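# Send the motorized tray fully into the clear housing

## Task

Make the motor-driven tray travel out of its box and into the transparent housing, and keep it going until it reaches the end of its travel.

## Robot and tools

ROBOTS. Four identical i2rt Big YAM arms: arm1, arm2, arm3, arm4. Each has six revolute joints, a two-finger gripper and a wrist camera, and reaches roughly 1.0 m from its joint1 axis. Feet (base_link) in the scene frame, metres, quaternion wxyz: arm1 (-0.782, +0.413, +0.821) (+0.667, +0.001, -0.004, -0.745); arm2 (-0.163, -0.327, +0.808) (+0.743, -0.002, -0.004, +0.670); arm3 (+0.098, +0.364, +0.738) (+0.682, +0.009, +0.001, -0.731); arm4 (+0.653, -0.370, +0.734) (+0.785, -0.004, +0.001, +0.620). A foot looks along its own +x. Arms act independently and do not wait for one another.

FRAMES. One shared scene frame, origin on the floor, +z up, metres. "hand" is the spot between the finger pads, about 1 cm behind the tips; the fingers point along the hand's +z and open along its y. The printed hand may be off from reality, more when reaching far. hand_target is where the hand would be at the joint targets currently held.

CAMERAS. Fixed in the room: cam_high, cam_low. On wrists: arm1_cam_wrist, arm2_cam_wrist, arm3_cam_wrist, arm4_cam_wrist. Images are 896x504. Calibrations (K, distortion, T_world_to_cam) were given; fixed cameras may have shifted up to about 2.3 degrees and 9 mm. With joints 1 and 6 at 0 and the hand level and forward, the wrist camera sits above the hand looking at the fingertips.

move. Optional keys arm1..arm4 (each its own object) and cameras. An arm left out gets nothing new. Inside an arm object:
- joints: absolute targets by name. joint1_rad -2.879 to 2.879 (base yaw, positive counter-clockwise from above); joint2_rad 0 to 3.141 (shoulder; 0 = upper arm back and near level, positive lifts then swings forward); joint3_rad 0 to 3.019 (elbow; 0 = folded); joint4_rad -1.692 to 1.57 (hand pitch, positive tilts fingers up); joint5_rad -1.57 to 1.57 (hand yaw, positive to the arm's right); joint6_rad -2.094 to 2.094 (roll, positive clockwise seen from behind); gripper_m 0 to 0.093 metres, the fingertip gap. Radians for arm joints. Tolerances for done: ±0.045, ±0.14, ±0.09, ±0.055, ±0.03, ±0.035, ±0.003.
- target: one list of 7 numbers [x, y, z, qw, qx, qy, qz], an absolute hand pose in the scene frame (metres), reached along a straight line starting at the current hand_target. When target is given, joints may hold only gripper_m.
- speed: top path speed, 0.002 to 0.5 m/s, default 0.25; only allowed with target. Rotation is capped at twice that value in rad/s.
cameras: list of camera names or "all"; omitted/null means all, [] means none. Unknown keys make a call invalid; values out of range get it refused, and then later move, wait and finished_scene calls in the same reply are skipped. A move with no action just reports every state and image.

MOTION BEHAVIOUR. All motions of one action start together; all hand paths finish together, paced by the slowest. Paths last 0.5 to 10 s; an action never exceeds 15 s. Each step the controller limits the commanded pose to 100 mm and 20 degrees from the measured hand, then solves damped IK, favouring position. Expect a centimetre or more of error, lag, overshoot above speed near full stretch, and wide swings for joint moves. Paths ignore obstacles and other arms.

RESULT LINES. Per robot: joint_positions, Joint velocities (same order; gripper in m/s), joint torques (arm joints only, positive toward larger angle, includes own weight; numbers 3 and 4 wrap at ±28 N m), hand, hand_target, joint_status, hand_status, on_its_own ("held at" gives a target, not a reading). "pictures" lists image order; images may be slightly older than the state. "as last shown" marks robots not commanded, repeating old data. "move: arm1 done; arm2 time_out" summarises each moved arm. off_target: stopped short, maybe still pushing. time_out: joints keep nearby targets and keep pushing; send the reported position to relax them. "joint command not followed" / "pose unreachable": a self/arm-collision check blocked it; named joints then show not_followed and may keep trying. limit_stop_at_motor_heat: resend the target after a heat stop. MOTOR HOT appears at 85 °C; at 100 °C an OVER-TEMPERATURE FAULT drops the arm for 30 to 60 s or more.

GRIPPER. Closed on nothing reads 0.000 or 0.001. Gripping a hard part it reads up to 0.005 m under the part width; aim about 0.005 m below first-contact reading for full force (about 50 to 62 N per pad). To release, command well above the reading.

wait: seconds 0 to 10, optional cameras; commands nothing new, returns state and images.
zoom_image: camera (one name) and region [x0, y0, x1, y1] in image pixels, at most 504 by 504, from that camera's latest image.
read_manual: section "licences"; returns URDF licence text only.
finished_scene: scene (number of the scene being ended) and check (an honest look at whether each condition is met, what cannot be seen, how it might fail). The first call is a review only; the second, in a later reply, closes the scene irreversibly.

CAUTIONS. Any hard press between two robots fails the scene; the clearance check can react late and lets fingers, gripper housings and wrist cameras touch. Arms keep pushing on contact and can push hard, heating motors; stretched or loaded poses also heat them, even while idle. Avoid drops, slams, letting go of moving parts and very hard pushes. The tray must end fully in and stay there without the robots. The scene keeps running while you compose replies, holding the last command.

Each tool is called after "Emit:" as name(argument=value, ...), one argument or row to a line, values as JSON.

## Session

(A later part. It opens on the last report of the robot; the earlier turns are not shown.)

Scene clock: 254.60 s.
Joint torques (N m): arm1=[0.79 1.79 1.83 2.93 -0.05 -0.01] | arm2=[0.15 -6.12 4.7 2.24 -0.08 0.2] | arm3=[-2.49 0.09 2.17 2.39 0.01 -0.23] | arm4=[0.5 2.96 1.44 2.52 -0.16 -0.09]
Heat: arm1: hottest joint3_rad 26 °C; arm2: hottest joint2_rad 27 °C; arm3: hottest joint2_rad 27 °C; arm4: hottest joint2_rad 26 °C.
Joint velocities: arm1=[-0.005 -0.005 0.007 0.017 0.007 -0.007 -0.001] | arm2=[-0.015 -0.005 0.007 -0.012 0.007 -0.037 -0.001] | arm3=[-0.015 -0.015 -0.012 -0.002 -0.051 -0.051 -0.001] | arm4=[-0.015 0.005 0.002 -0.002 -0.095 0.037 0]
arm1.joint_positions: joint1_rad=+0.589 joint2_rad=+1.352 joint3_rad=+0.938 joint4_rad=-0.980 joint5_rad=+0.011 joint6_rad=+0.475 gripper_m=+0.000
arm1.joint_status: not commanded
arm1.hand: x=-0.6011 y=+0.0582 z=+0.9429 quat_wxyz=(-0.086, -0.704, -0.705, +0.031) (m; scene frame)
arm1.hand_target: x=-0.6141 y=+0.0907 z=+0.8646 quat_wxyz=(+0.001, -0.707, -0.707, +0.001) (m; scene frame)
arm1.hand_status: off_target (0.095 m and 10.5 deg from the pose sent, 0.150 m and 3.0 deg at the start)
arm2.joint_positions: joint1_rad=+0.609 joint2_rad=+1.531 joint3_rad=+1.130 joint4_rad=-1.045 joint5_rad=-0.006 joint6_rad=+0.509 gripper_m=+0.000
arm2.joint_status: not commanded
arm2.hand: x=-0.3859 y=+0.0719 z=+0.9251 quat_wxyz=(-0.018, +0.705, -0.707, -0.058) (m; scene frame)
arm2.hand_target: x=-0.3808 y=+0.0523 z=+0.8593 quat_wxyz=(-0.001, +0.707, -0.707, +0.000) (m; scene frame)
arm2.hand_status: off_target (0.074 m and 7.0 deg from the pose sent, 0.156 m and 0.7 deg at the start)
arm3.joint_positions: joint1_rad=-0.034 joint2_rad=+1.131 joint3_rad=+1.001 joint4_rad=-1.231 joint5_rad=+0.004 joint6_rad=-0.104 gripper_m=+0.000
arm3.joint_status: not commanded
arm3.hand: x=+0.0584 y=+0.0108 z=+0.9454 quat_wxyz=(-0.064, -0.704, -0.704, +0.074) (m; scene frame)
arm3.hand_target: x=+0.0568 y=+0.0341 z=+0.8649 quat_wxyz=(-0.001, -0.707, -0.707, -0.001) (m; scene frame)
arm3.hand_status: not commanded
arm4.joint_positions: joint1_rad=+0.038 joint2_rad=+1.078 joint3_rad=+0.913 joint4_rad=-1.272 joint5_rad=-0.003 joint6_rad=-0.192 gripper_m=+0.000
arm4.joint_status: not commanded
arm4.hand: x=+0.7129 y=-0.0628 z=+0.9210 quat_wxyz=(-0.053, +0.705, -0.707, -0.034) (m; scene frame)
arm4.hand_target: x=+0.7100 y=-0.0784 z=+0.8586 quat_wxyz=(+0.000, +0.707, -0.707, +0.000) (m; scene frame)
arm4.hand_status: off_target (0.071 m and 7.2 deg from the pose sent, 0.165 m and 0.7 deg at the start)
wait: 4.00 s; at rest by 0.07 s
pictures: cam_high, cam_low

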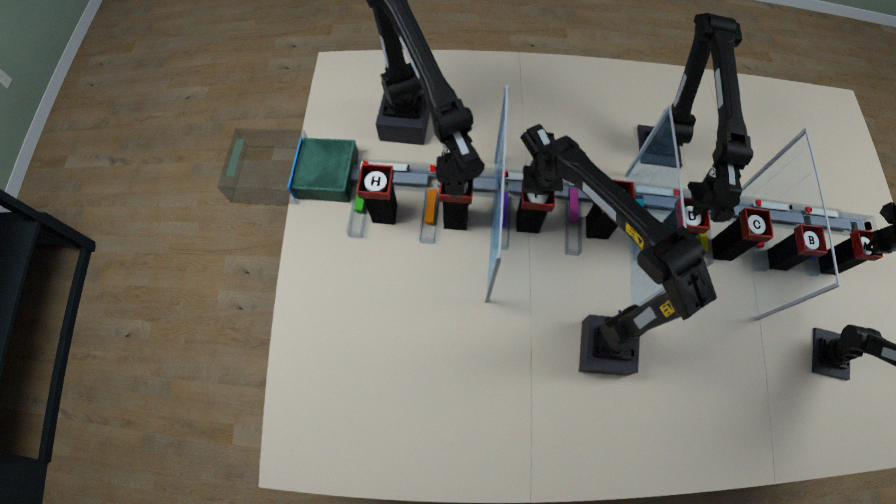

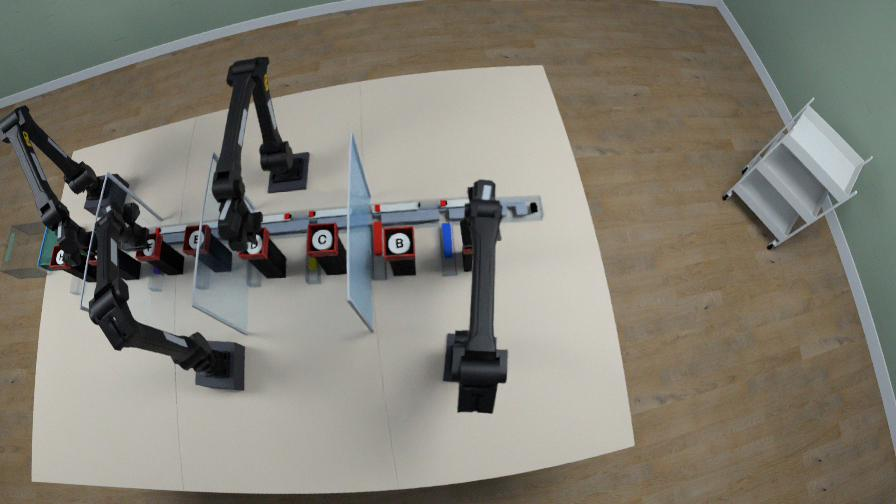

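Emit:
wait(
  seconds=8,
  cameras=["cam_high", "cam_low"],
)

Emit:
zoom_image(
  camera="cam_high",
  region=[340, 150, 460, 250],
)

Emit:
zoom_image(
  camera="cam_high",
  region=[480, 150, 720, 285],
)

Emit:
zoom_image(
  camera="cam_low",
  region=[280, 190, 470, 300],
)

Scene clock: 263.33 s.
Joint torques (N m): arm1=[1.03 1.73 1.87 2.93 -0.06 0] | arm2=[0.67 -6.18 4.6 2.37 -0.09 0.22] | arm3=[-2.49 0.15 2.15 2.37 0.03 -0.23] | arm4=[0.5 2.9 1.43 2.52 -0.16 -0.09]
Heat: arm1: hottest joint3_rad 26 °C; arm2: hottest joint2_rad 27 °C; arm3: hottest joint2_rad 27 °C; arm4: hottest joint2_rad 26 °C.
Joint velocities: arm1=[0.005 -0.015 0.002 0.002 0.022 -0.007 -0.001] | arm2=[-0.005 0.015 0.007 -0.007 0.037 -0.007 0.001] | arm3=[-0.015 0.005 0.012 0.002 0.037 -0.007 0] | arm4=[0.005 -0.005 -0.012 0.012 0.081 -0.007 -0.001]
arm1.joint_positions: joint1_rad=+0.589 joint2_rad=+1.352 joint3_rad=+0.938 joint4_rad=-0.980 joint5_rad=+0.011 joint6_rad=+0.475 gripper_m=+0.000
arm1.joint_status: not commanded
arm1.hand: x=-0.6011 y=+0.0582 z=+0.9429 quat_wxyz=(-0.086, -0.704, -0.705, +0.031) (m; scene frame)
arm1.hand_target: x=-0.6141 y=+0.0907 z=+0.8646 quat_wxyz=(+0.001, -0.707, -0.707, +0.001) (m; scene frame)
arm1.hand_status: off_target (0.095 m and 10.5 deg from the pose sent, 0.150 m and 3.0 deg at the start)
arm2.joint_positions: joint1_rad=+0.609 joint2_rad=+1.531 joint3_rad=+1.130 joint4_rad=-1.045 joint5_rad=-0.006 joint6_rad=+0.509 gripper_m=+0.000
arm2.joint_status: not commanded
arm2.hand: x=-0.3859 y=+0.0719 z=+0.9251 quat_wxyz=(-0.018, +0.705, -0.707, -0.058) (m; scene frame)
arm2.hand_target: x=-0.3808 y=+0.0523 z=+0.8593 quat_wxyz=(-0.001, +0.707, -0.707, +0.000) (m; scene frame)
arm2.hand_status: off_target (0.074 m and 7.0 deg from the pose sent, 0.156 m and 0.7 deg at the start)
arm3.joint_positions: joint1_rad=-0.034 joint2_rad=+1.131 joint3_rad=+1.001 joint4_rad=-1.231 joint5_rad=+0.004 joint6_rad=-0.104 gripper_m=+0.000
arm3.joint_status: not commanded
arm3.hand: x=+0.0584 y=+0.0108 z=+0.9454 quat_wxyz=(-0.064, -0.704, -0.704, +0.074) (m; scene frame)
arm3.hand_target: x=+0.0568 y=+0.0341 z=+0.8649 quat_wxyz=(-0.001, -0.707, -0.707, -0.001) (m; scene frame)
arm3.hand_status: not commanded
arm4.joint_positions: joint1_rad=+0.038 joint2_rad=+1.078 joint3_rad=+0.913 joint4_rad=-1.272 joint5_rad=-0.003 joint6_rad=-0.192 gripper_m=+0.000
arm4.joint_status: not commanded
arm4.hand: x=+0.7129 y=-0.0628 z=+0.9210 quat_wxyz=(-0.053, +0.705, -0.707, -0.034) (m; scene frame)
arm4.hand_target: x=+0.7100 y=-0.0784 z=+0.8586 quat_wxyz=(+0.000, +0.707, -0.707, +0.000) (m; scene frame)
arm4.hand_status: off_target (0.071 m and 7.2 deg from the pose sent, 0.165 m and 0.7 deg at the start)
wait: 8.00 s; at rest from the start
pictures: cam_high, cam_low

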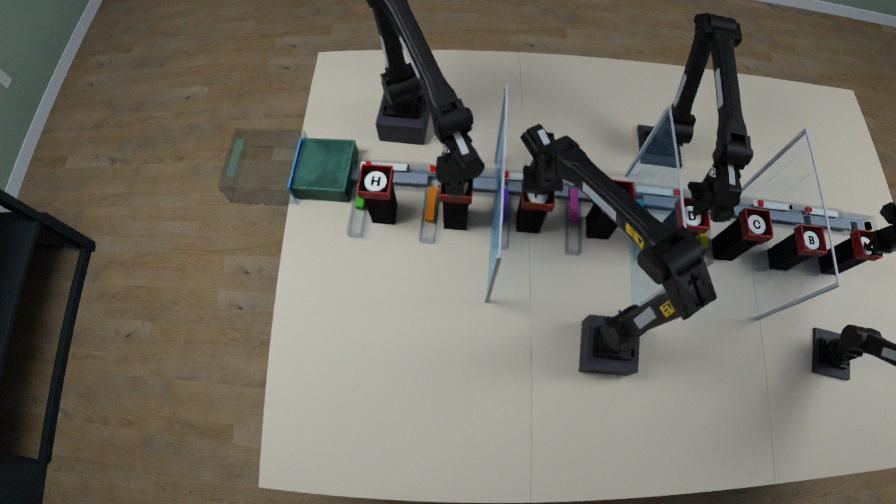

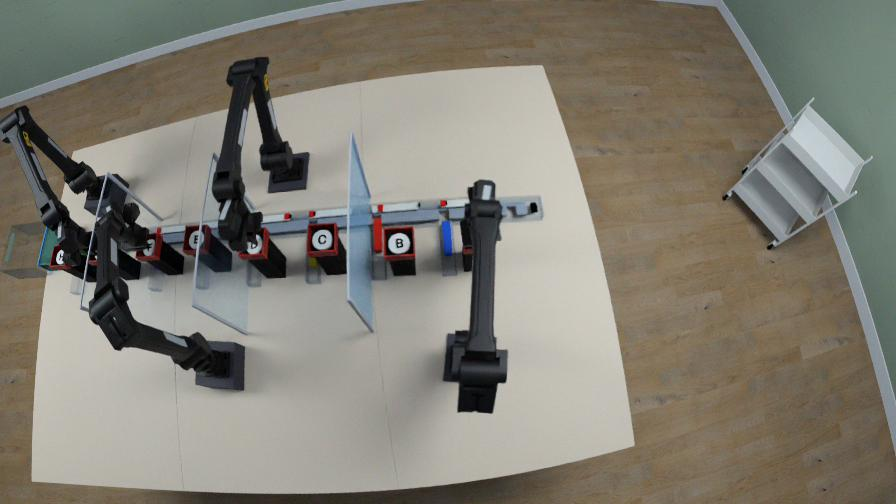

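Scaled by 4.200 from the camera's 896x504 image, which has a finer 1280x720 frame.

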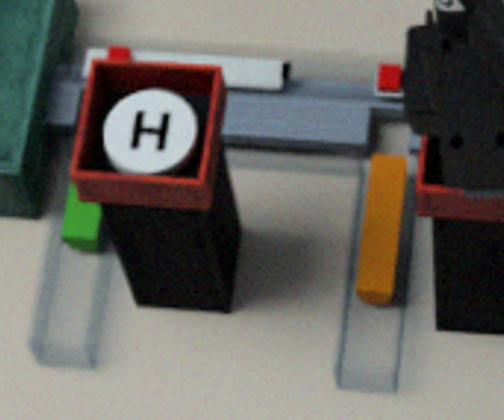

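Scaled by 2.100 from the camera's 896x504 image, which has a finer 1280x720 frame.

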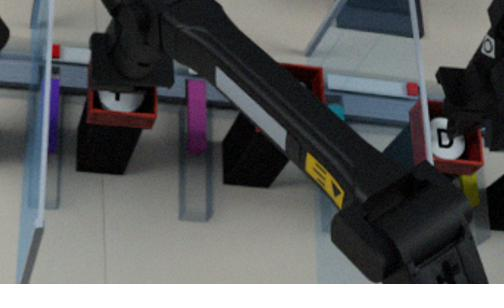

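Scaled by 2.653 from the camera's 896x504 image, which has a finer 1280x720 frame.

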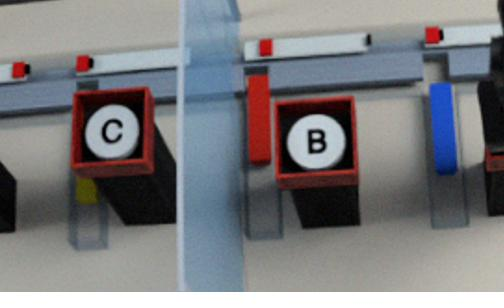

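Emit:
wait(
  seconds=10,
  cameras=["cam_high", "cam_low", "arm3_cam_wrist"],
)

Emit:
zoom_image(
  camera="cam_high",
  region=[340, 150, 580, 250],
)

Emit:
zoom_image(
  camera="cam_low",
  region=[280, 190, 470, 300],
)

Scene clock: 274.80 s.
Joint torques (N m): arm1=[1.03 1.79 1.84 2.95 -0.06 -0.01] | arm2=[0.15 -6.36 4.67 2.33 -0.08 0.22] | arm3=[-2.37 0.26 2.14 2.37 0.02 -0.22] | arm4=[0.44 2.96 1.44 2.55 -0.16 -0.09]
Heat: arm1: hottest joint3_rad 26 °C; arm2: hottest joint2_rad 27 °C; arm3: hottest joint2_rad 27 °C; arm4: hottest joint2_rad 26 °C.
Joint velocities: arm1=[0.005 0.005 -0.017 -0.007 0.022 0.007 -0.001] | arm2=[-0.024 0.015 0.007 -0.002 -0.066 0.037 -0.001] | arm3=[-0.015 0.005 0.012 -0.002 -0.066 0.037 0] | arm4=[-0.015 -0.005 -0.017 -0.007 -0.007 -0.007 -0.001]
arm1.joint_positions: joint1_rad=+0.589 joint2_rad=+1.352 joint3_rad=+0.938 joint4_rad=-0.980 joint5_rad=+0.011 joint6_rad=+0.475 gripper_m=+0.000
arm1.joint_status: not commanded
arm1.hand: x=-0.6011 y=+0.0582 z=+0.9429 quat_wxyz=(-0.086, -0.704, -0.705, +0.031) (m; scene frame)
arm1.hand_target: x=-0.6141 y=+0.0907 z=+0.8646 quat_wxyz=(+0.001, -0.707, -0.707, +0.001) (m; scene frame)
arm1.hand_status: off_target (0.095 m and 10.5 deg from the pose sent, 0.150 m and 3.0 deg at the start)
arm2.joint_positions: joint1_rad=+0.609 joint2_rad=+1.531 joint3_rad=+1.130 joint4_rad=-1.045 joint5_rad=-0.006 joint6_rad=+0.509 gripper_m=+0.000
arm2.joint_status: not commanded
arm2.hand: x=-0.3859 y=+0.0719 z=+0.9251 quat_wxyz=(-0.018, +0.705, -0.707, -0.058) (m; scene frame)
arm2.hand_target: x=-0.3808 y=+0.0523 z=+0.8593 quat_wxyz=(-0.001, +0.707, -0.707, +0.000) (m; scene frame)
arm2.hand_status: off_target (0.074 m and 7.0 deg from the pose sent, 0.156 m and 0.7 deg at the start)
arm3.joint_positions: joint1_rad=-0.034 joint2_rad=+1.131 joint3_rad=+1.001 joint4_rad=-1.231 joint5_rad=+0.004 joint6_rad=-0.104 gripper_m=+0.000
arm3.joint_status: not commanded
arm3.hand: x=+0.0584 y=+0.0108 z=+0.9454 quat_wxyz=(-0.064, -0.704, -0.704, +0.074) (m; scene frame)
arm3.hand_target: x=+0.0568 y=+0.0341 z=+0.8649 quat_wxyz=(-0.001, -0.707, -0.707, -0.001) (m; scene frame)
arm3.hand_status: not commanded
arm4.joint_positions: joint1_rad=+0.038 joint2_rad=+1.078 joint3_rad=+0.913 joint4_rad=-1.272 joint5_rad=-0.003 joint6_rad=-0.192 gripper_m=+0.000
arm4.joint_status: not commanded
arm4.hand: x=+0.7129 y=-0.0628 z=+0.9210 quat_wxyz=(-0.053, +0.705, -0.707, -0.034) (m; scene frame)
arm4.hand_target: x=+0.7100 y=-0.0784 z=+0.8586 quat_wxyz=(+0.000, +0.707, -0.707, +0.000) (m; scene frame)
arm4.hand_status: off_target (0.071 m and 7.2 deg from the pose sent, 0.165 m and 0.7 deg at the start)
wait: 10.00 s; at rest from the start
pictures: arm3_cam_wrist, cam_high, cam_low
camera_calibration:
arm3_cam_wrist: T_world_to_cam=[[-0.999936, 0.00192434, 0.011169, 0.0469343], [0.00646374, 0.906326, 0.422529, -0.406775], [-0.00930969, 0.422574, -0.90628, 0.980561], [0, 0, 0, 1]] pos_world=[0.0586893, -0.0457798, 1.06001]

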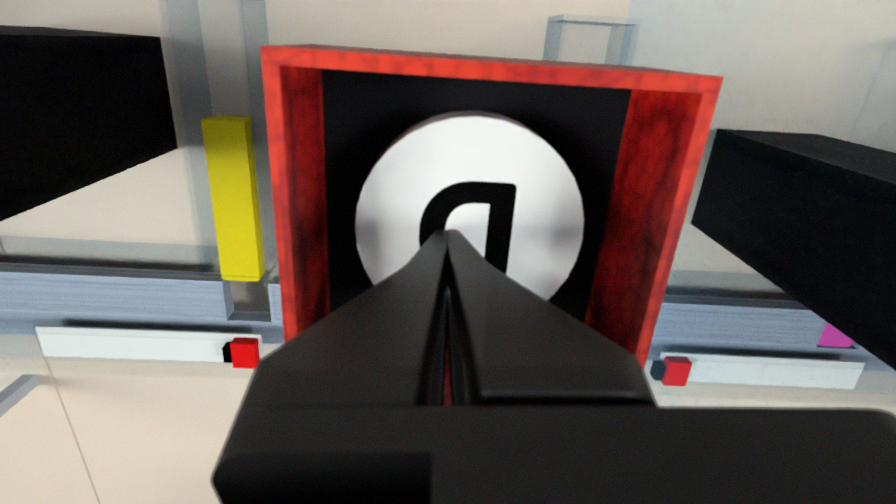

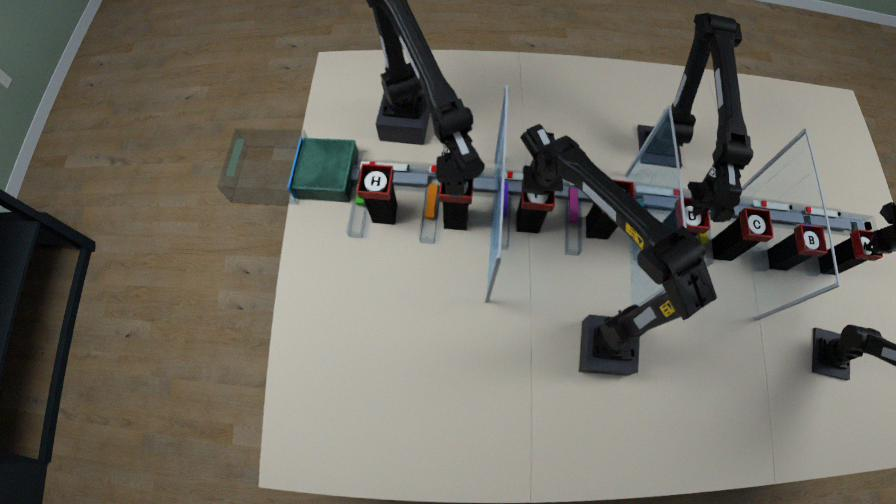

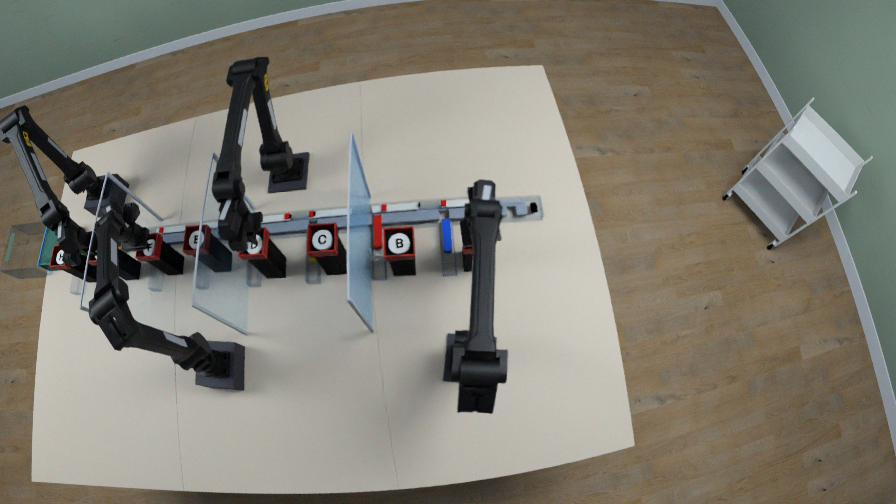

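Scaled by 2.100 from the camera's 896x504 image, which has a finer 1280x720 frame.

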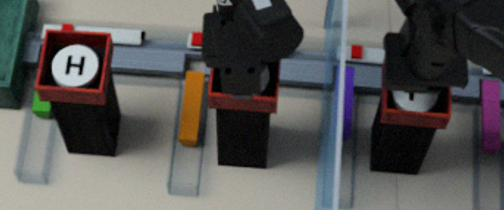

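Scaled by 2.653 from the camera's 896x504 image, which has a finer 1280x720 frame.

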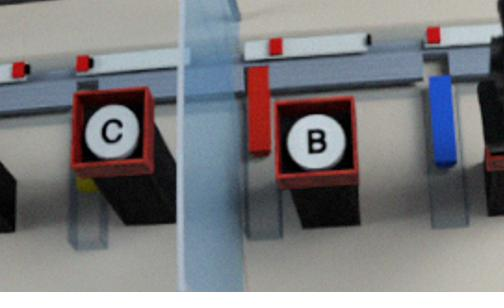

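Emit:
zoom_image(
  camera="cam_high",
  region=[600, 160, 720, 260],
)

Emit:
wait(
  seconds=6,
  cameras=["cam_high", "cam_low"],
)

Emit:
zoom_image(
  camera="cam_high",
  region=[600, 160, 720, 260],
)

Emit:
zoom_image(
  camera="cam_high",
  region=[340, 150, 580, 250],
)

Emit:
zoom_image(
  camera="cam_low",
  region=[200, 190, 390, 300],
)

Scaled by 4.200 from the camera's 896x504 image, which has a finer 1280x720 frame.

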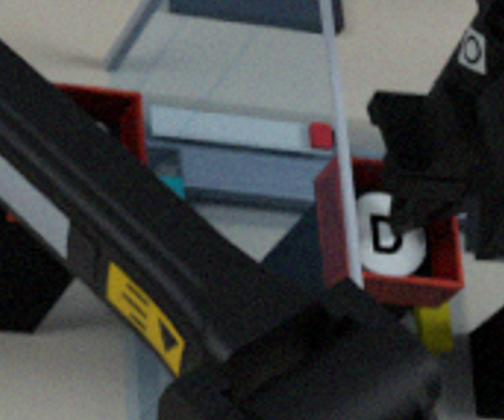

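Scene clock: 281.17 s.
Joint torques (N m): arm1=[0.91 1.79 1.85 2.93 -0.06 -0.01] | arm2=[0.03 -6.42 4.78 2.33 -0.09 0.2] | arm3=[-2.37 0.26 2.18 2.36 0.02 -0.23] | arm4=[0.5 2.96 1.44 2.54 -0.16 -0.09]
Heat: arm1: hottest joint3_rad 26 °C; arm2: hottest joint2_rad 27 °C; arm3: hottest joint2_rad 27 °C; arm4: hottest joint2_rad 26 °C.
Joint velocities: arm1=[-0.034 -0.005 -0.012 -0.012 0.037 0.022 0.001] | arm2=[0.005 -0.015 -0.007 -0.002 -0.007 -0.051 0] | arm3=[0.005 -0.024 -0.002 -0.007 0.022 0.066 0.001] | arm4=[-0.015 -0.005 0.002 0.002 -0.007 0.007 -0.001]
arm1.joint_positions: joint1_rad=+0.589 joint2_rad=+1.352 joint3_rad=+0.938 joint4_rad=-0.980 joint5_rad=+0.011 joint6_rad=+0.475 gripper_m=+0.000
arm1.joint_status: not commanded
arm1.hand: x=-0.6011 y=+0.0582 z=+0.9429 quat_wxyz=(-0.086, -0.704, -0.705, +0.031) (m; scene frame)
arm1.hand_target: x=-0.6141 y=+0.0907 z=+0.8646 quat_wxyz=(+0.001, -0.707, -0.707, +0.001) (m; scene frame)
arm1.hand_status: off_target (0.095 m and 10.5 deg from the pose sent, 0.150 m and 3.0 deg at the start)
arm2.joint_positions: joint1_rad=+0.609 joint2_rad=+1.531 joint3_rad=+1.130 joint4_rad=-1.045 joint5_rad=-0.006 joint6_rad=+0.509 gripper_m=+0.000
arm2.joint_status: not commanded
arm2.hand: x=-0.3859 y=+0.0719 z=+0.9251 quat_wxyz=(-0.018, +0.705, -0.707, -0.058) (m; scene frame)
arm2.hand_target: x=-0.3808 y=+0.0523 z=+0.8593 quat_wxyz=(-0.001, +0.707, -0.707, +0.000) (m; scene frame)
arm2.hand_status: off_target (0.074 m and 7.0 deg from the pose sent, 0.156 m and 0.7 deg at the start)
arm3.joint_positions: joint1_rad=-0.034 joint2_rad=+1.131 joint3_rad=+1.001 joint4_rad=-1.231 joint5_rad=+0.004 joint6_rad=-0.104 gripper_m=+0.000
arm3.joint_status: not commanded
arm3.hand: x=+0.0584 y=+0.0108 z=+0.9454 quat_wxyz=(-0.064, -0.704, -0.704, +0.074) (m; scene frame)
arm3.hand_target: x=+0.0568 y=+0.0341 z=+0.8649 quat_wxyz=(-0.001, -0.707, -0.707, -0.001) (m; scene frame)
arm3.hand_status: not commanded
arm4.joint_positions: joint1_rad=+0.038 joint2_rad=+1.078 joint3_rad=+0.913 joint4_rad=-1.272 joint5_rad=-0.003 joint6_rad=-0.192 gripper_m=+0.000
arm4.joint_status: not commanded
arm4.hand: x=+0.7129 y=-0.0628 z=+0.9210 quat_wxyz=(-0.053, +0.705, -0.707, -0.034) (m; scene frame)
arm4.hand_target: x=+0.7100 y=-0.0784 z=+0.8586 quat_wxyz=(+0.000, +0.707, -0.707, +0.000) (m; scene frame)
arm4.hand_status: off_target (0.071 m and 7.2 deg from the pose sent, 0.165 m and 0.7 deg at the start)
wait: 6.00 s; at rest from the start
pictures: cam_high, cam_low

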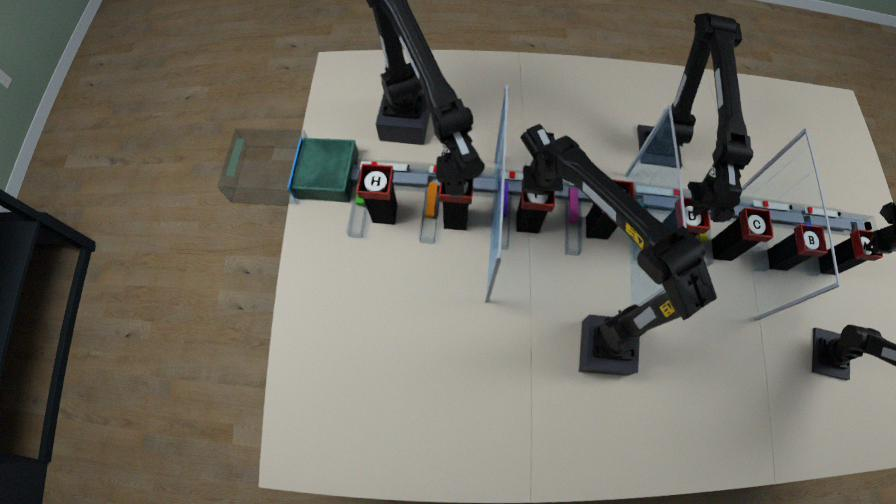

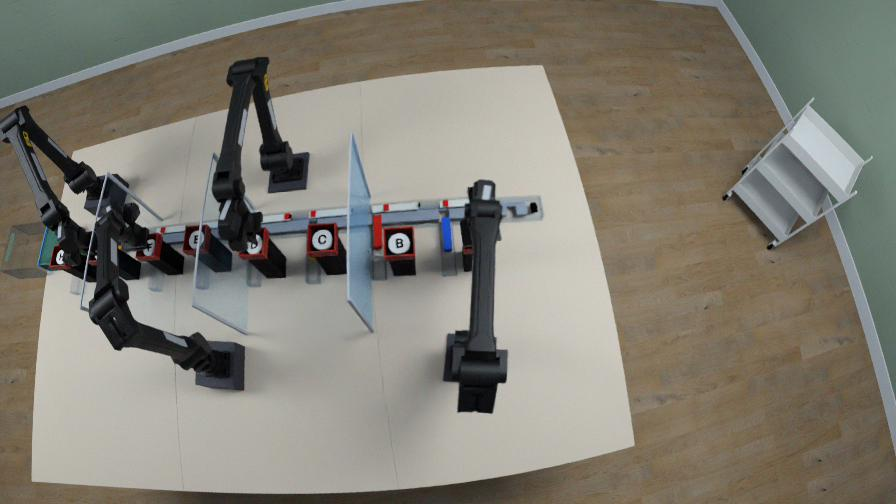

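Scaled by 4.200 from the camera's 896x504 image, which has a finer 1280x720 frame.

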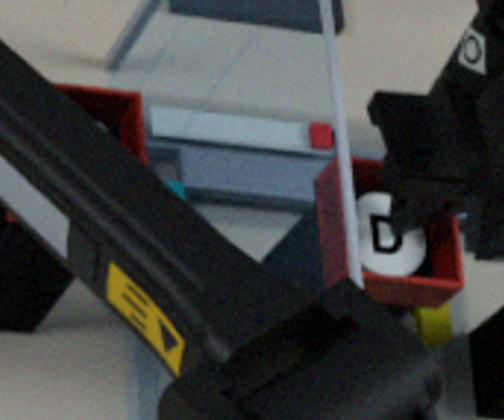

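Scaled by 2.100 from the camera's 896x504 image, which has a finer 1280x720 frame.

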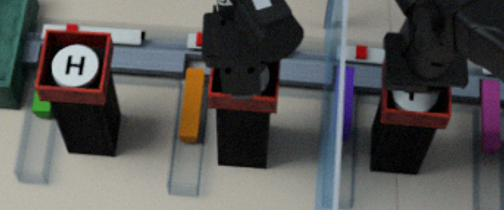

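Scaled by 2.653 from the camera's 896x504 image, which has a finer 1280x720 frame.

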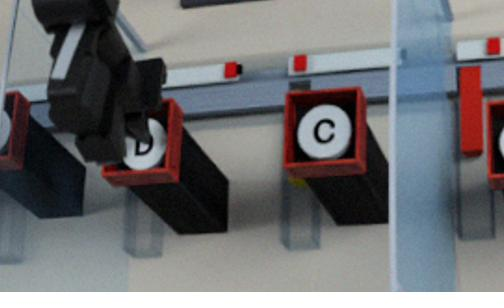

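Emit:
wait(
  seconds=4,
  cameras=["cam_high"],
)

Emit:
zoom_image(
  camera="cam_high",
  region=[600, 160, 720, 260],
)

Emit:
wait(
  seconds=4,
  cameras=["cam_high"],
)

Emit:
zoom_image(
  camera="cam_high",
  region=[600, 160, 720, 260],
)

Scene clock: 285.33 s.
Joint torques (N m): arm1=[1.03 1.73 1.88 2.92 -0.05 -0.02] | arm2=[0.56 -6.53 4.57 2.32 -0.05 0.21] | arm3=[-2.61 0.38 2.17 2.39 0.03 -0.23] | arm4=[0.5 2.96 1.43 2.54 -0.16 -0.09]
Heat: arm1: hottest joint3_rad 26 °C; arm2: hottest joint2_rad 27 °C; arm3: hottest joint2_rad 27 °C; arm4: hottest joint2_rad 26 °C.
Joint velocities: arm1=[-0.005 -0.015 0.012 -0.017 0.022 -0.051 0] | arm2=[-0.015 -0.015 0.002 -0.017 -0.037 -0.037 0.001] | arm3=[0.015 -0.015 -0.002 -0.002 0.066 0.066 0] | arm4=[-0.015 0.005 -0.002 -0.007 -0.007 -0.066 0]
arm1.joint_positions: joint1_rad=+0.589 joint2_rad=+1.352 joint3_rad=+0.938 joint4_rad=-0.980 joint5_rad=+0.011 joint6_rad=+0.475 gripper_m=+0.000
arm1.joint_status: not commanded
arm1.hand: x=-0.6011 y=+0.0582 z=+0.9429 quat_wxyz=(-0.086, -0.704, -0.705, +0.031) (m; scene frame)
arm1.hand_target: x=-0.6141 y=+0.0907 z=+0.8646 quat_wxyz=(+0.001, -0.707, -0.707, +0.001) (m; scene frame)
arm1.hand_status: off_target (0.095 m and 10.5 deg from the pose sent, 0.150 m and 3.0 deg at the start)
arm2.joint_positions: joint1_rad=+0.609 joint2_rad=+1.531 joint3_rad=+1.130 joint4_rad=-1.045 joint5_rad=-0.006 joint6_rad=+0.509 gripper_m=+0.000
arm2.joint_status: not commanded
arm2.hand: x=-0.3859 y=+0.0719 z=+0.9251 quat_wxyz=(-0.018, +0.705, -0.707, -0.058) (m; scene frame)
arm2.hand_target: x=-0.3808 y=+0.0523 z=+0.8593 quat_wxyz=(-0.001, +0.707, -0.707, +0.000) (m; scene frame)
arm2.hand_status: off_target (0.074 m and 7.0 deg from the pose sent, 0.156 m and 0.7 deg at the start)
arm3.joint_positions: joint1_rad=-0.034 joint2_rad=+1.131 joint3_rad=+1.001 joint4_rad=-1.231 joint5_rad=+0.004 joint6_rad=-0.104 gripper_m=+0.000
arm3.joint_status: not commanded
arm3.hand: x=+0.0584 y=+0.0108 z=+0.9454 quat_wxyz=(-0.064, -0.704, -0.704, +0.074) (m; scene frame)
arm3.hand_target: x=+0.0568 y=+0.0341 z=+0.8649 quat_wxyz=(-0.001, -0.707, -0.707, -0.001) (m; scene frame)
arm3.hand_status: not commanded
arm4.joint_positions: joint1_rad=+0.038 joint2_rad=+1.078 joint3_rad=+0.913 joint4_rad=-1.272 joint5_rad=-0.003 joint6_rad=-0.192 gripper_m=+0.000
arm4.joint_status: not commanded
arm4.hand: x=+0.7129 y=-0.0628 z=+0.9210 quat_wxyz=(-0.053, +0.705, -0.707, -0.034) (m; scene frame)
arm4.hand_target: x=+0.7100 y=-0.0784 z=+0.8586 quat_wxyz=(+0.000, +0.707, -0.707, +0.000) (m; scene frame)
arm4.hand_status: off_target (0.071 m and 7.2 deg from the pose sent, 0.165 m and 0.7 deg at the start)
wait: 4.00 s; at rest by 0.10 s
pictures: cam_high

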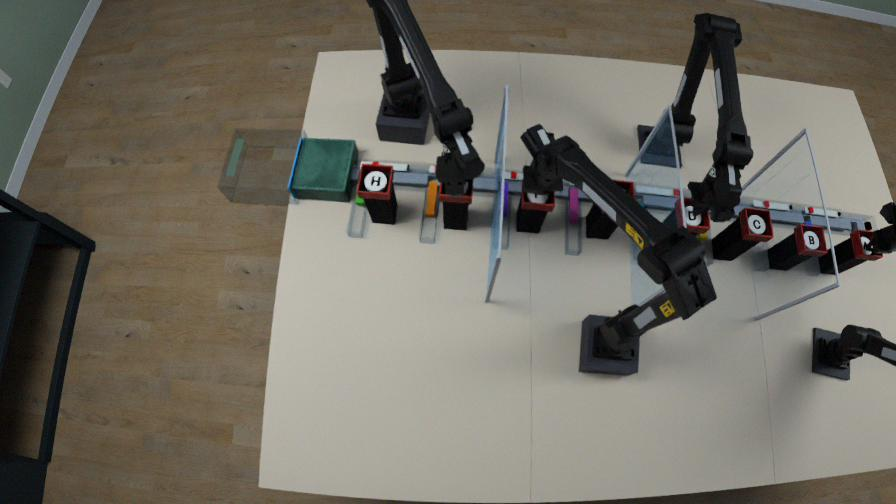

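Scaled by 4.200 from the camera's 896x504 image, which has a finer 1280x720 frame.

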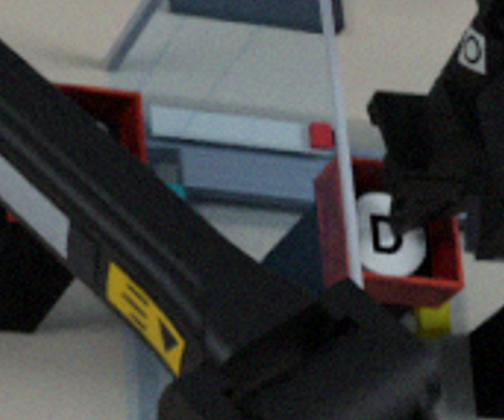

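Scene clock: 289.33 s.
Joint torques (N m): arm1=[0.97 1.73 1.85 2.93 -0.05 -0.01] | arm2=[0.21 -6.42 4.64 2.29 -0.07 0.2] | arm3=[-2.67 0.26 2.13 2.37 0.02 -0.22] | arm4=[0.5 2.96 1.43 2.54 -0.16 -0.09]
Heat: arm1: hottest joint3_rad 26 °C; arm2: hottest joint2_rad 27 °C; arm3: hottest joint2_rad 27 °C; arm4: hottest joint2_rad 26 °C.
Joint velocities: arm1=[-0.015 -0.005 0.002 0.007 -0.022 0.022 0] | arm2=[0.005 0.005 -0.007 0.012 0.022 0.051 0.001] | arm3=[-0.015 -0.005 -0.012 -0.002 0.007 0.022 0.001] | arm4=[-0.005 0.005 0.017 0.007 -0.037 0.037 0.001]
arm1.joint_positions: joint1_rad=+0.589 joint2_rad=+1.352 joint3_rad=+0.938 joint4_rad=-0.980 joint5_rad=+0.011 joint6_rad=+0.475 gripper_m=+0.000
arm1.joint_status: not commanded
arm1.hand: x=-0.6011 y=+0.0582 z=+0.9429 quat_wxyz=(-0.086, -0.704, -0.705, +0.031) (m; scene frame)
arm1.hand_target: x=-0.6141 y=+0.0907 z=+0.8646 quat_wxyz=(+0.001, -0.707, -0.707, +0.001) (m; scene frame)
arm1.hand_status: off_target (0.095 m and 10.5 deg from the pose sent, 0.150 m and 3.0 deg at the start)
arm2.joint_positions: joint1_rad=+0.609 joint2_rad=+1.531 joint3_rad=+1.130 joint4_rad=-1.045 joint5_rad=-0.006 joint6_rad=+0.509 gripper_m=+0.000
arm2.joint_status: not commanded
arm2.hand: x=-0.3859 y=+0.0719 z=+0.9251 quat_wxyz=(-0.018, +0.705, -0.707, -0.058) (m; scene frame)
arm2.hand_target: x=-0.3808 y=+0.0523 z=+0.8593 quat_wxyz=(-0.001, +0.707, -0.707, +0.000) (m; scene frame)
arm2.hand_status: off_target (0.074 m and 7.0 deg from the pose sent, 0.156 m and 0.7 deg at the start)
arm3.joint_positions: joint1_rad=-0.034 joint2_rad=+1.131 joint3_rad=+1.001 joint4_rad=-1.231 joint5_rad=+0.004 joint6_rad=-0.104 gripper_m=+0.000
arm3.joint_status: not commanded
arm3.hand: x=+0.0584 y=+0.0108 z=+0.9454 quat_wxyz=(-0.064, -0.704, -0.704, +0.074) (m; scene frame)
arm3.hand_target: x=+0.0568 y=+0.0341 z=+0.8649 quat_wxyz=(-0.001, -0.707, -0.707, -0.001) (m; scene frame)
arm3.hand_status: not commanded
arm4.joint_positions: joint1_rad=+0.038 joint2_rad=+1.078 joint3_rad=+0.913 joint4_rad=-1.272 joint5_rad=-0.003 joint6_rad=-0.192 gripper_m=+0.000
arm4.joint_status: not commanded
arm4.hand: x=+0.7129 y=-0.0628 z=+0.9210 quat_wxyz=(-0.053, +0.705, -0.707, -0.034) (m; scene frame)
arm4.hand_target: x=+0.7100 y=-0.0784 z=+0.8586 quat_wxyz=(+0.000, +0.707, -0.707, +0.000) (m; scene frame)
arm4.hand_status: off_target (0.071 m and 7.2 deg from the pose sent, 0.165 m and 0.7 deg at the start)
wait: 4.00 s; at rest by 0.27 s
pictures: cam_high

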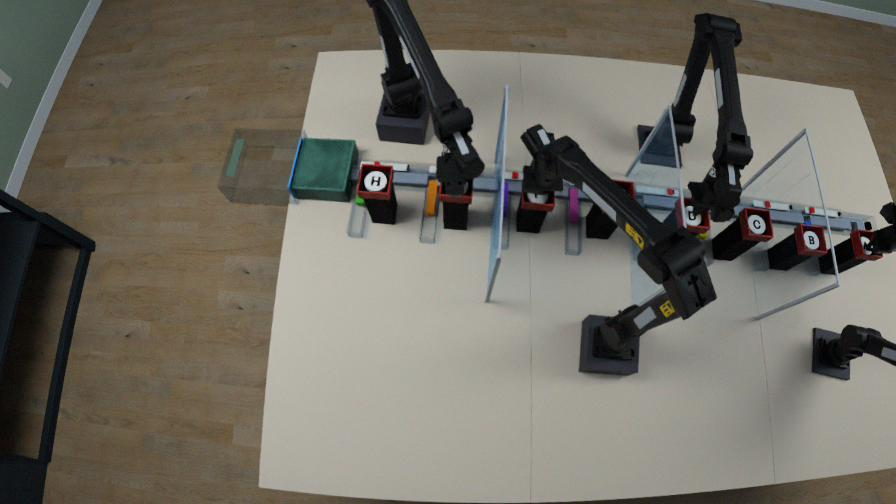

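Scaled by 4.200 from the camera's 896x504 image, which has a finer 1280x720 frame.

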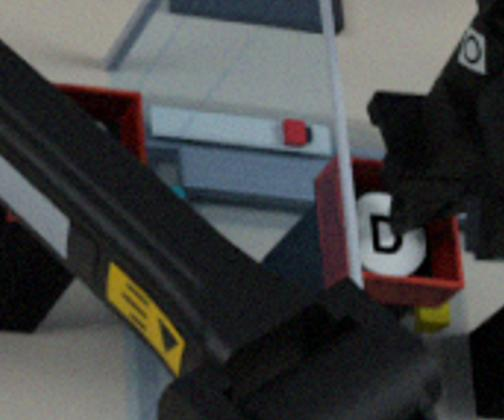

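Emit:
wait(
  seconds=10,
  cameras=["cam_high", "cam_low"],
)

Emit:
zoom_image(
  camera="cam_high",
  region=[350, 150, 580, 250],
)

Emit:
zoom_image(
  camera="cam_low",
  region=[270, 180, 490, 280],
)

Scene clock: 299.57 s.
Joint torques (N m): arm1=[0.97 1.85 1.83 2.92 -0.05 0] | arm2=[0.32 -6.07 4.59 2.28 -0.07 0.22] | arm3=[-2.49 0.21 2.14 2.35 0.03 -0.22] | arm4=[0.5 3.02 1.44 2.54 -0.16 -0.09]
Heat: arm1: hottest joint3_rad 26 °C; arm2: hottest joint2_rad 27 °C; arm3: hottest joint2_rad 27 °C; arm4: hottest joint2_rad 26 °C.
Joint velocities: arm1=[0.005 -0.005 0.007 -0.002 0.051 -0.037 0.001] | arm2=[-0.015 -0.015 -0.007 0.002 0.007 -0.007 0] | arm3=[-0.015 -0.015 -0.007 -0.002 0.037 0.066 -0.001] | arm4=[-0.005 -0.005 0.012 0.022 0.095 -0.007 0]
arm1.joint_positions: joint1_rad=+0.589 joint2_rad=+1.352 joint3_rad=+0.938 joint4_rad=-0.980 joint5_rad=+0.011 joint6_rad=+0.475 gripper_m=+0.000
arm1.joint_status: not commanded
arm1.hand: x=-0.6011 y=+0.0582 z=+0.9429 quat_wxyz=(-0.086, -0.704, -0.705, +0.031) (m; scene frame)
arm1.hand_target: x=-0.6141 y=+0.0907 z=+0.8646 quat_wxyz=(+0.001, -0.707, -0.707, +0.001) (m; scene frame)
arm1.hand_status: off_target (0.095 m and 10.5 deg from the pose sent, 0.150 m and 3.0 deg at the start)
arm2.joint_positions: joint1_rad=+0.609 joint2_rad=+1.531 joint3_rad=+1.130 joint4_rad=-1.045 joint5_rad=-0.006 joint6_rad=+0.509 gripper_m=+0.000
arm2.joint_status: not commanded
arm2.hand: x=-0.3859 y=+0.0719 z=+0.9251 quat_wxyz=(-0.018, +0.705, -0.707, -0.058) (m; scene frame)
arm2.hand_target: x=-0.3808 y=+0.0523 z=+0.8593 quat_wxyz=(-0.001, +0.707, -0.707, +0.000) (m; scene frame)
arm2.hand_status: off_target (0.074 m and 7.0 deg from the pose sent, 0.156 m and 0.7 deg at the start)
arm3.joint_positions: joint1_rad=-0.034 joint2_rad=+1.131 joint3_rad=+1.001 joint4_rad=-1.231 joint5_rad=+0.004 joint6_rad=-0.104 gripper_m=+0.000
arm3.joint_status: not commanded
arm3.hand: x=+0.0584 y=+0.0108 z=+0.9454 quat_wxyz=(-0.064, -0.704, -0.704, +0.074) (m; scene frame)
arm3.hand_target: x=+0.0568 y=+0.0341 z=+0.8649 quat_wxyz=(-0.001, -0.707, -0.707, -0.001) (m; scene frame)
arm3.hand_status: not commanded
arm4.joint_positions: joint1_rad=+0.038 joint2_rad=+1.078 joint3_rad=+0.913 joint4_rad=-1.272 joint5_rad=-0.003 joint6_rad=-0.192 gripper_m=+0.000
arm4.joint_status: not commanded
arm4.hand: x=+0.7129 y=-0.0628 z=+0.9210 quat_wxyz=(-0.053, +0.705, -0.707, -0.034) (m; scene frame)
arm4.hand_target: x=+0.7100 y=-0.0784 z=+0.8586 quat_wxyz=(+0.000, +0.707, -0.707, +0.000) (m; scene frame)
arm4.hand_status: off_target (0.071 m and 7.2 deg from the pose sent, 0.165 m and 0.7 deg at the start)
wait: 10.00 s; at rest by 0.03 s
pictures: cam_high, cam_low

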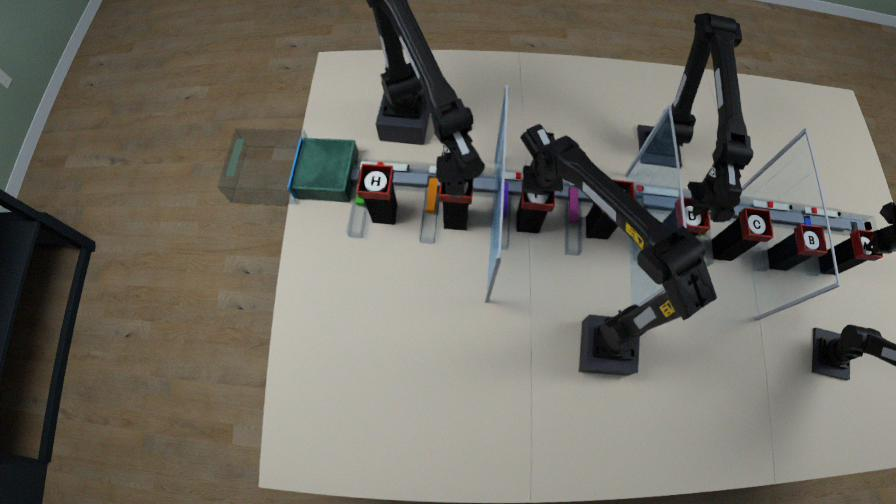

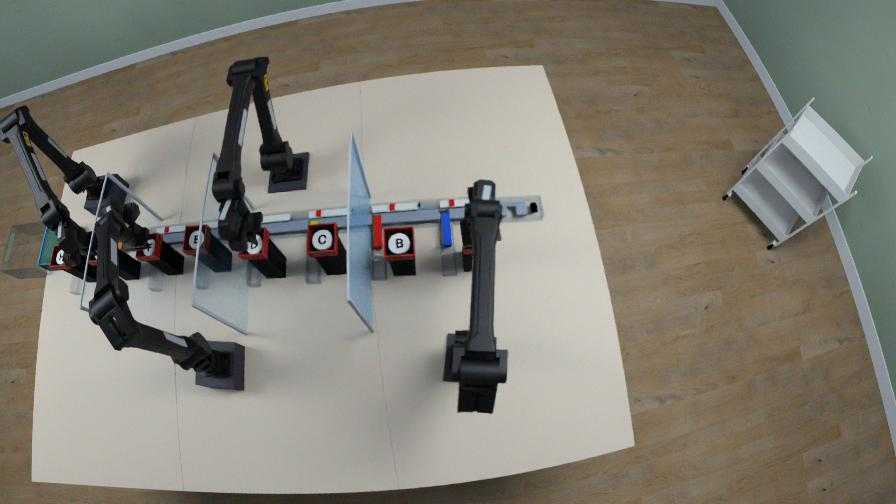

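Scaled by 2.191 from the camera's 896x504 image, which has a finer 1280x720 frame.

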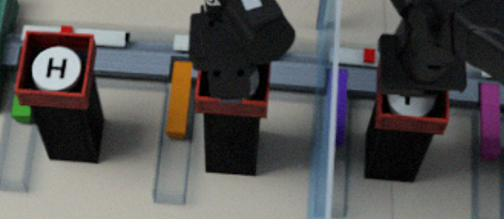

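Scaled by 2.291 from the camera's 896x504 image, which has a finer 1280x720 frame.

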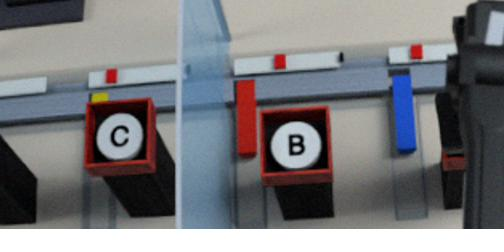

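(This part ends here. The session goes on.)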